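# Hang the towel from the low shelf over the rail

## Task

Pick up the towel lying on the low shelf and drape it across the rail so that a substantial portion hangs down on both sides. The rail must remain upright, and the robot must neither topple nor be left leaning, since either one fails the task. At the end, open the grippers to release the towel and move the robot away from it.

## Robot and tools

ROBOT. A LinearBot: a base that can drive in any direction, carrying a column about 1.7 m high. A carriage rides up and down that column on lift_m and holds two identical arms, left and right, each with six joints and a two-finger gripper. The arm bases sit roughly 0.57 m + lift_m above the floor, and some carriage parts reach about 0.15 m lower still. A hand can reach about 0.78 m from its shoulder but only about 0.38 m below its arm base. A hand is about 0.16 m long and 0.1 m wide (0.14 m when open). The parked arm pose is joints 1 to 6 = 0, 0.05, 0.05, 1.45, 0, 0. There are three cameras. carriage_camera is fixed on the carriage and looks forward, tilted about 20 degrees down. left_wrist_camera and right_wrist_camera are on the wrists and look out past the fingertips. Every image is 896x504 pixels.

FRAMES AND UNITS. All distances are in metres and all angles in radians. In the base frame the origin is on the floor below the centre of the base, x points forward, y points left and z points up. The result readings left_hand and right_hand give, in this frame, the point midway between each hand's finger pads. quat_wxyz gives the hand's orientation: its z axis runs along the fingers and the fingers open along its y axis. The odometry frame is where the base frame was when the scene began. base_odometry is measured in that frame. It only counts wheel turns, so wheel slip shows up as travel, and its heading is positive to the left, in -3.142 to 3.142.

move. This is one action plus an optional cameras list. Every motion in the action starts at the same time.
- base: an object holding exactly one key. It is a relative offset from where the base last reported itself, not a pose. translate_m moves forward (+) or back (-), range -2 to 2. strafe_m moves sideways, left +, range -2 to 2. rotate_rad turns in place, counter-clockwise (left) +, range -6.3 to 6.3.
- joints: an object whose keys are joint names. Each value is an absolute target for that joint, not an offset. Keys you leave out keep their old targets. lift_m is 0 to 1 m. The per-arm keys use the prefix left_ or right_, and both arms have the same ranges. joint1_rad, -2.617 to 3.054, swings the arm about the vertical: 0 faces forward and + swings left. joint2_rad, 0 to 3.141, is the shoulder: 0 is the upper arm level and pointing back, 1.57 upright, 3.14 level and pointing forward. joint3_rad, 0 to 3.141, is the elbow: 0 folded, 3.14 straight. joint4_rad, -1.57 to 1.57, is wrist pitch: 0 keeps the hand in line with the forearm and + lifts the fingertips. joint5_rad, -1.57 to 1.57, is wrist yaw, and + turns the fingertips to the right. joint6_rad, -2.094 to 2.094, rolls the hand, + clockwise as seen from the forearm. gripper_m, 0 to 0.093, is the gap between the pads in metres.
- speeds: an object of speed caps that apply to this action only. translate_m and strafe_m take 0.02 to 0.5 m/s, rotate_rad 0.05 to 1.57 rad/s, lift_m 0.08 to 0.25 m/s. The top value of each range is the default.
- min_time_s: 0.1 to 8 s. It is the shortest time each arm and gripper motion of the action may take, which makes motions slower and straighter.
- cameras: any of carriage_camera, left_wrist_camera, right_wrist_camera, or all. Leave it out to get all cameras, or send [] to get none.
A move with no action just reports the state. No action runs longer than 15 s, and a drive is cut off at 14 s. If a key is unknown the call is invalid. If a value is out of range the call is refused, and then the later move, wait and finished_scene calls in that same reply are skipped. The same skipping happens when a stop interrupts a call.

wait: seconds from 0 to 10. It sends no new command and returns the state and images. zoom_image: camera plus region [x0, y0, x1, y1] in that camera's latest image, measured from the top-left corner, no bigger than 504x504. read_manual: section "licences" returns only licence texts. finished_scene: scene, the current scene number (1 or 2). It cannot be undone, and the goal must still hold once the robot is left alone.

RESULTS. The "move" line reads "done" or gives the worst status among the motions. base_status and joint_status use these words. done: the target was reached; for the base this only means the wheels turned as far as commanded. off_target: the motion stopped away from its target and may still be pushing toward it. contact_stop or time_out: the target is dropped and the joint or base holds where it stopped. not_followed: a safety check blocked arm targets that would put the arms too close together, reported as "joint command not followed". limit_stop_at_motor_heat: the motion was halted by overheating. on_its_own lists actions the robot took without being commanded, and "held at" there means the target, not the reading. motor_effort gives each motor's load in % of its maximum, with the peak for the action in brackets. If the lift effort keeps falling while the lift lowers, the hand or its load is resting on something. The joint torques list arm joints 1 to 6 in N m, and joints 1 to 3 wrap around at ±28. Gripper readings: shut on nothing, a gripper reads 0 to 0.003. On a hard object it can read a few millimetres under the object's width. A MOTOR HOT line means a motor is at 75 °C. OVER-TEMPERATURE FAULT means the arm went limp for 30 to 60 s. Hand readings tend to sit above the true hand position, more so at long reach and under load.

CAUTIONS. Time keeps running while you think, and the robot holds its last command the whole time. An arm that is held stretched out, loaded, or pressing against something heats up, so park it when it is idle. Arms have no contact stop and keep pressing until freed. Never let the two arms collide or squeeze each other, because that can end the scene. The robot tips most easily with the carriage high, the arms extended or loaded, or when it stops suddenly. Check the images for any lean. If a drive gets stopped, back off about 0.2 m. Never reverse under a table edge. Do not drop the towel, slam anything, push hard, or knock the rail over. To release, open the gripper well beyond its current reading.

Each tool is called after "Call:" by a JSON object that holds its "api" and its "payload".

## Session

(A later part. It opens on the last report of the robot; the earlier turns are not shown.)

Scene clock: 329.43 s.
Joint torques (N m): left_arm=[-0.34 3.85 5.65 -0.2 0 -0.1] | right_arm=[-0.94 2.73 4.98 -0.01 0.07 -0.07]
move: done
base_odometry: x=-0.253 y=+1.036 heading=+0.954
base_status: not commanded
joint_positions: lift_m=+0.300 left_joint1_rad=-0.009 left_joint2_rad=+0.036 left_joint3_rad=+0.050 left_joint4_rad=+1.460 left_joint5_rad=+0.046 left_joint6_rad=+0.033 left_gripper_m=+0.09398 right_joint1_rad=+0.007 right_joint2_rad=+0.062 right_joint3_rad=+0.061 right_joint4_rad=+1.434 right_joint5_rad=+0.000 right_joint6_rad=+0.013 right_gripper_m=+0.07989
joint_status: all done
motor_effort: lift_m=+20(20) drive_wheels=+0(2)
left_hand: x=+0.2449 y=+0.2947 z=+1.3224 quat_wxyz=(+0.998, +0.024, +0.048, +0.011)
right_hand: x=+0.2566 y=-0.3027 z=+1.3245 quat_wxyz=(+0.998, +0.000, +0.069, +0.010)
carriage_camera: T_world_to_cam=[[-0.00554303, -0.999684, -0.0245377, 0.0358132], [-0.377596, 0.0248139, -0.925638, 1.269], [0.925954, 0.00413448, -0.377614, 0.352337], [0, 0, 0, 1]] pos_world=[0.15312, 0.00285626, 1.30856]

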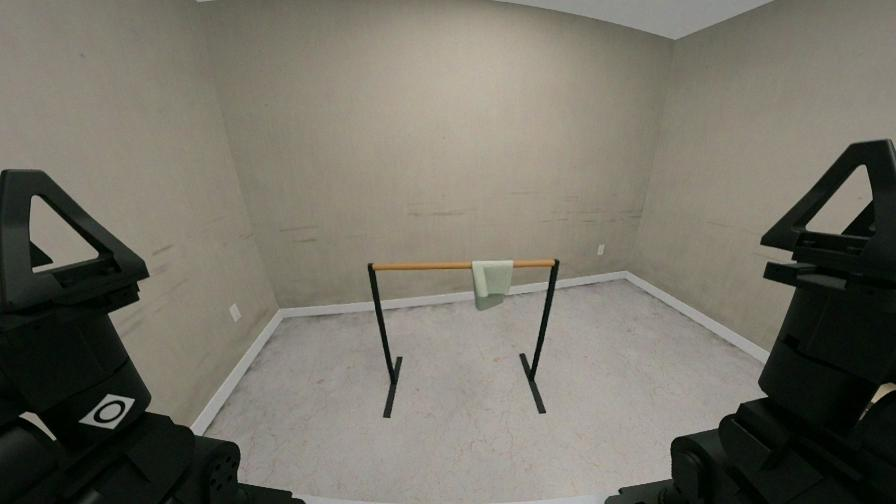

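Call:
{"api": "move", "payload": {"cameras": ["carriage_camera"]}}

Call:
{"api": "zoom_image", "payload": {"camera": "carriage_camera", "region": [430, 220, 550, 340]}}

Scene clock: 333.67 s.
Joint torques (N m): left_arm=[-0.31 3.86 5.65 -0.21 -0.01 -0.07] | right_arm=[-0.88 2.67 4.93 0.02 0.06 -0.07]
base_odometry: x=-0.253 y=+1.036 heading=+0.954
base_status: not commanded
joint_positions: lift_m=+0.300 left_joint1_rad=-0.009 left_joint2_rad=+0.036 left_joint3_rad=+0.050 left_joint4_rad=+1.460 left_joint5_rad=+0.046 left_joint6_rad=+0.033 left_gripper_m=+0.09398 right_joint1_rad=+0.007 right_joint2_rad=+0.062 right_joint3_rad=+0.061 right_joint4_rad=+1.435 right_joint5_rad=+0.000 right_joint6_rad=+0.013 right_gripper_m=+0.07989
joint_status: all done
motor_effort: lift_m=+20(20) drive_wheels=+0(2)
left_hand: x=+0.2449 y=+0.2947 z=+1.3224 quat_wxyz=(+0.998, +0.024, +0.048, +0.011) (m; base frame)
right_hand: x=+0.2562 y=-0.3027 z=+1.3246 quat_wxyz=(+0.998, +0.000, +0.069, +0.010) (m; base frame)
pictures: carriage_camera
camera_calibration:
carriage_camera: T_world_to_cam=[[-0.00554303, -0.999684, -0.0245377, 0.0358132], [-0.377596, 0.0248139, -0.925638, 1.269], [0.925954, 0.00413448, -0.377614, 0.352337], [0, 0, 0, 1]] pos_world=[0.15312, 0.00285626, 1.30856]

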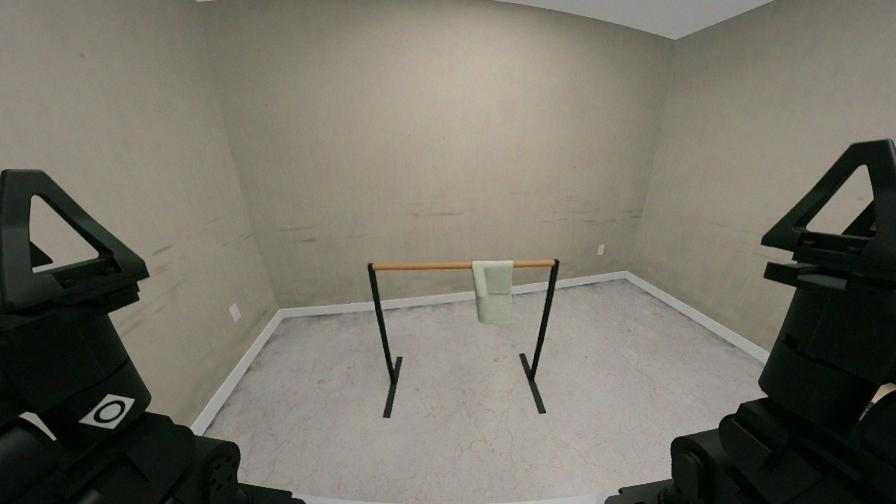

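Scaled by 4.200 (camera's finer frame: 1280x720).

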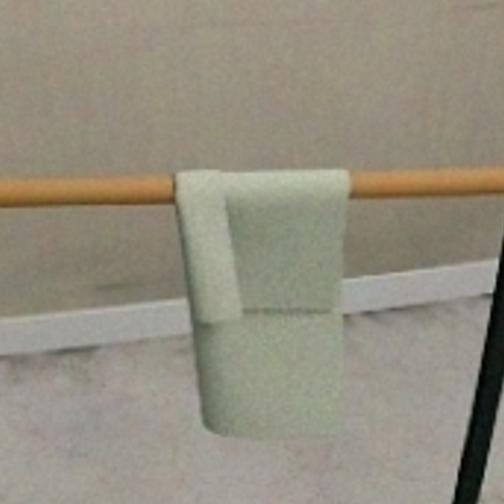

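Call:
{"api": "wait", "payload": {"seconds": 2, "cameras": ["carriage_camera"]}}

Call:
{"api": "zoom_image", "payload": {"camera": "carriage_camera", "region": [430, 220, 550, 340]}}

Scene clock: 338.60 s.
Joint torques (N m): left_arm=[-0.23 3.85 5.75 -0.22 0.01 -0.1] | right_arm=[-0.9 2.76 4.96 0.01 0.07 -0.07]
base_odometry: x=-0.253 y=+1.036 heading=+0.954
base_status: not commanded
joint_positions: lift_m=+0.300 left_joint1_rad=-0.009 left_joint2_rad=+0.036 left_joint3_rad=+0.050 left_joint4_rad=+1.460 left_joint5_rad=+0.046 left_joint6_rad=+0.033 left_gripper_m=+0.09398 right_joint1_rad=+0.007 right_joint2_rad=+0.062 right_joint3_rad=+0.061 right_joint4_rad=+1.435 right_joint5_rad=+0.000 right_joint6_rad=+0.013 right_gripper_m=+0.07989
joint_status: all done
motor_effort: lift_m=+20(20) drive_wheels=+0(2)
left_hand: x=+0.2449 y=+0.2947 z=+1.3224 quat_wxyz=(+0.998, +0.024, +0.048, +0.011)
right_hand: x=+0.2562 y=-0.3027 z=+1.3246 quat_wxyz=(+0.998, +0.000, +0.069, +0.010)
wait: 2.00 s; at rest from the start
carriage_camera: T_world_to_cam=[[-0.00554303, -0.999684, -0.0245377, 0.0358132], [-0.377596, 0.0248139, -0.925638, 1.269], [0.925954, 0.00413448, -0.377614, 0.352337], [0, 0, 0, 1]] pos_world=[0.15312, 0.00285626, 1.30856]

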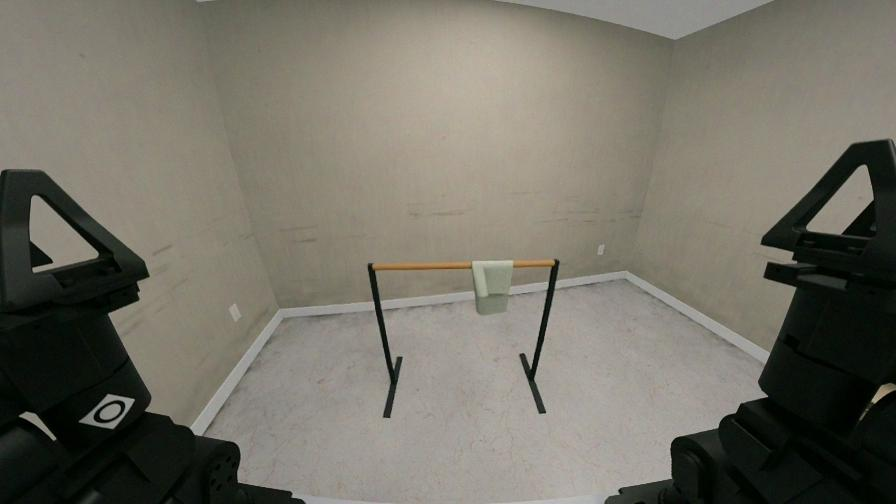

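Scaled by 4.200 (camera's finer frame: 1280x720).

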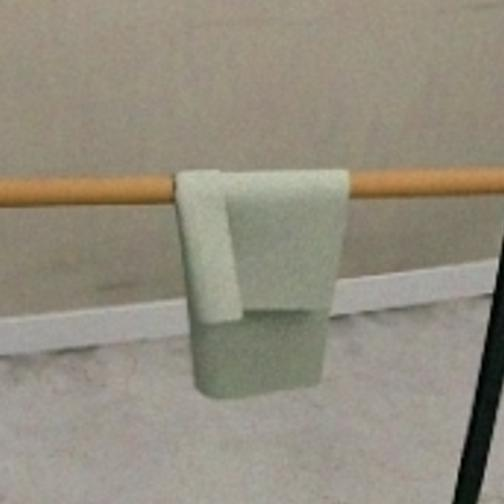

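Call:
{"api": "finished_scene", "payload": {"scene": 1}}

The scene is finished: the task was done.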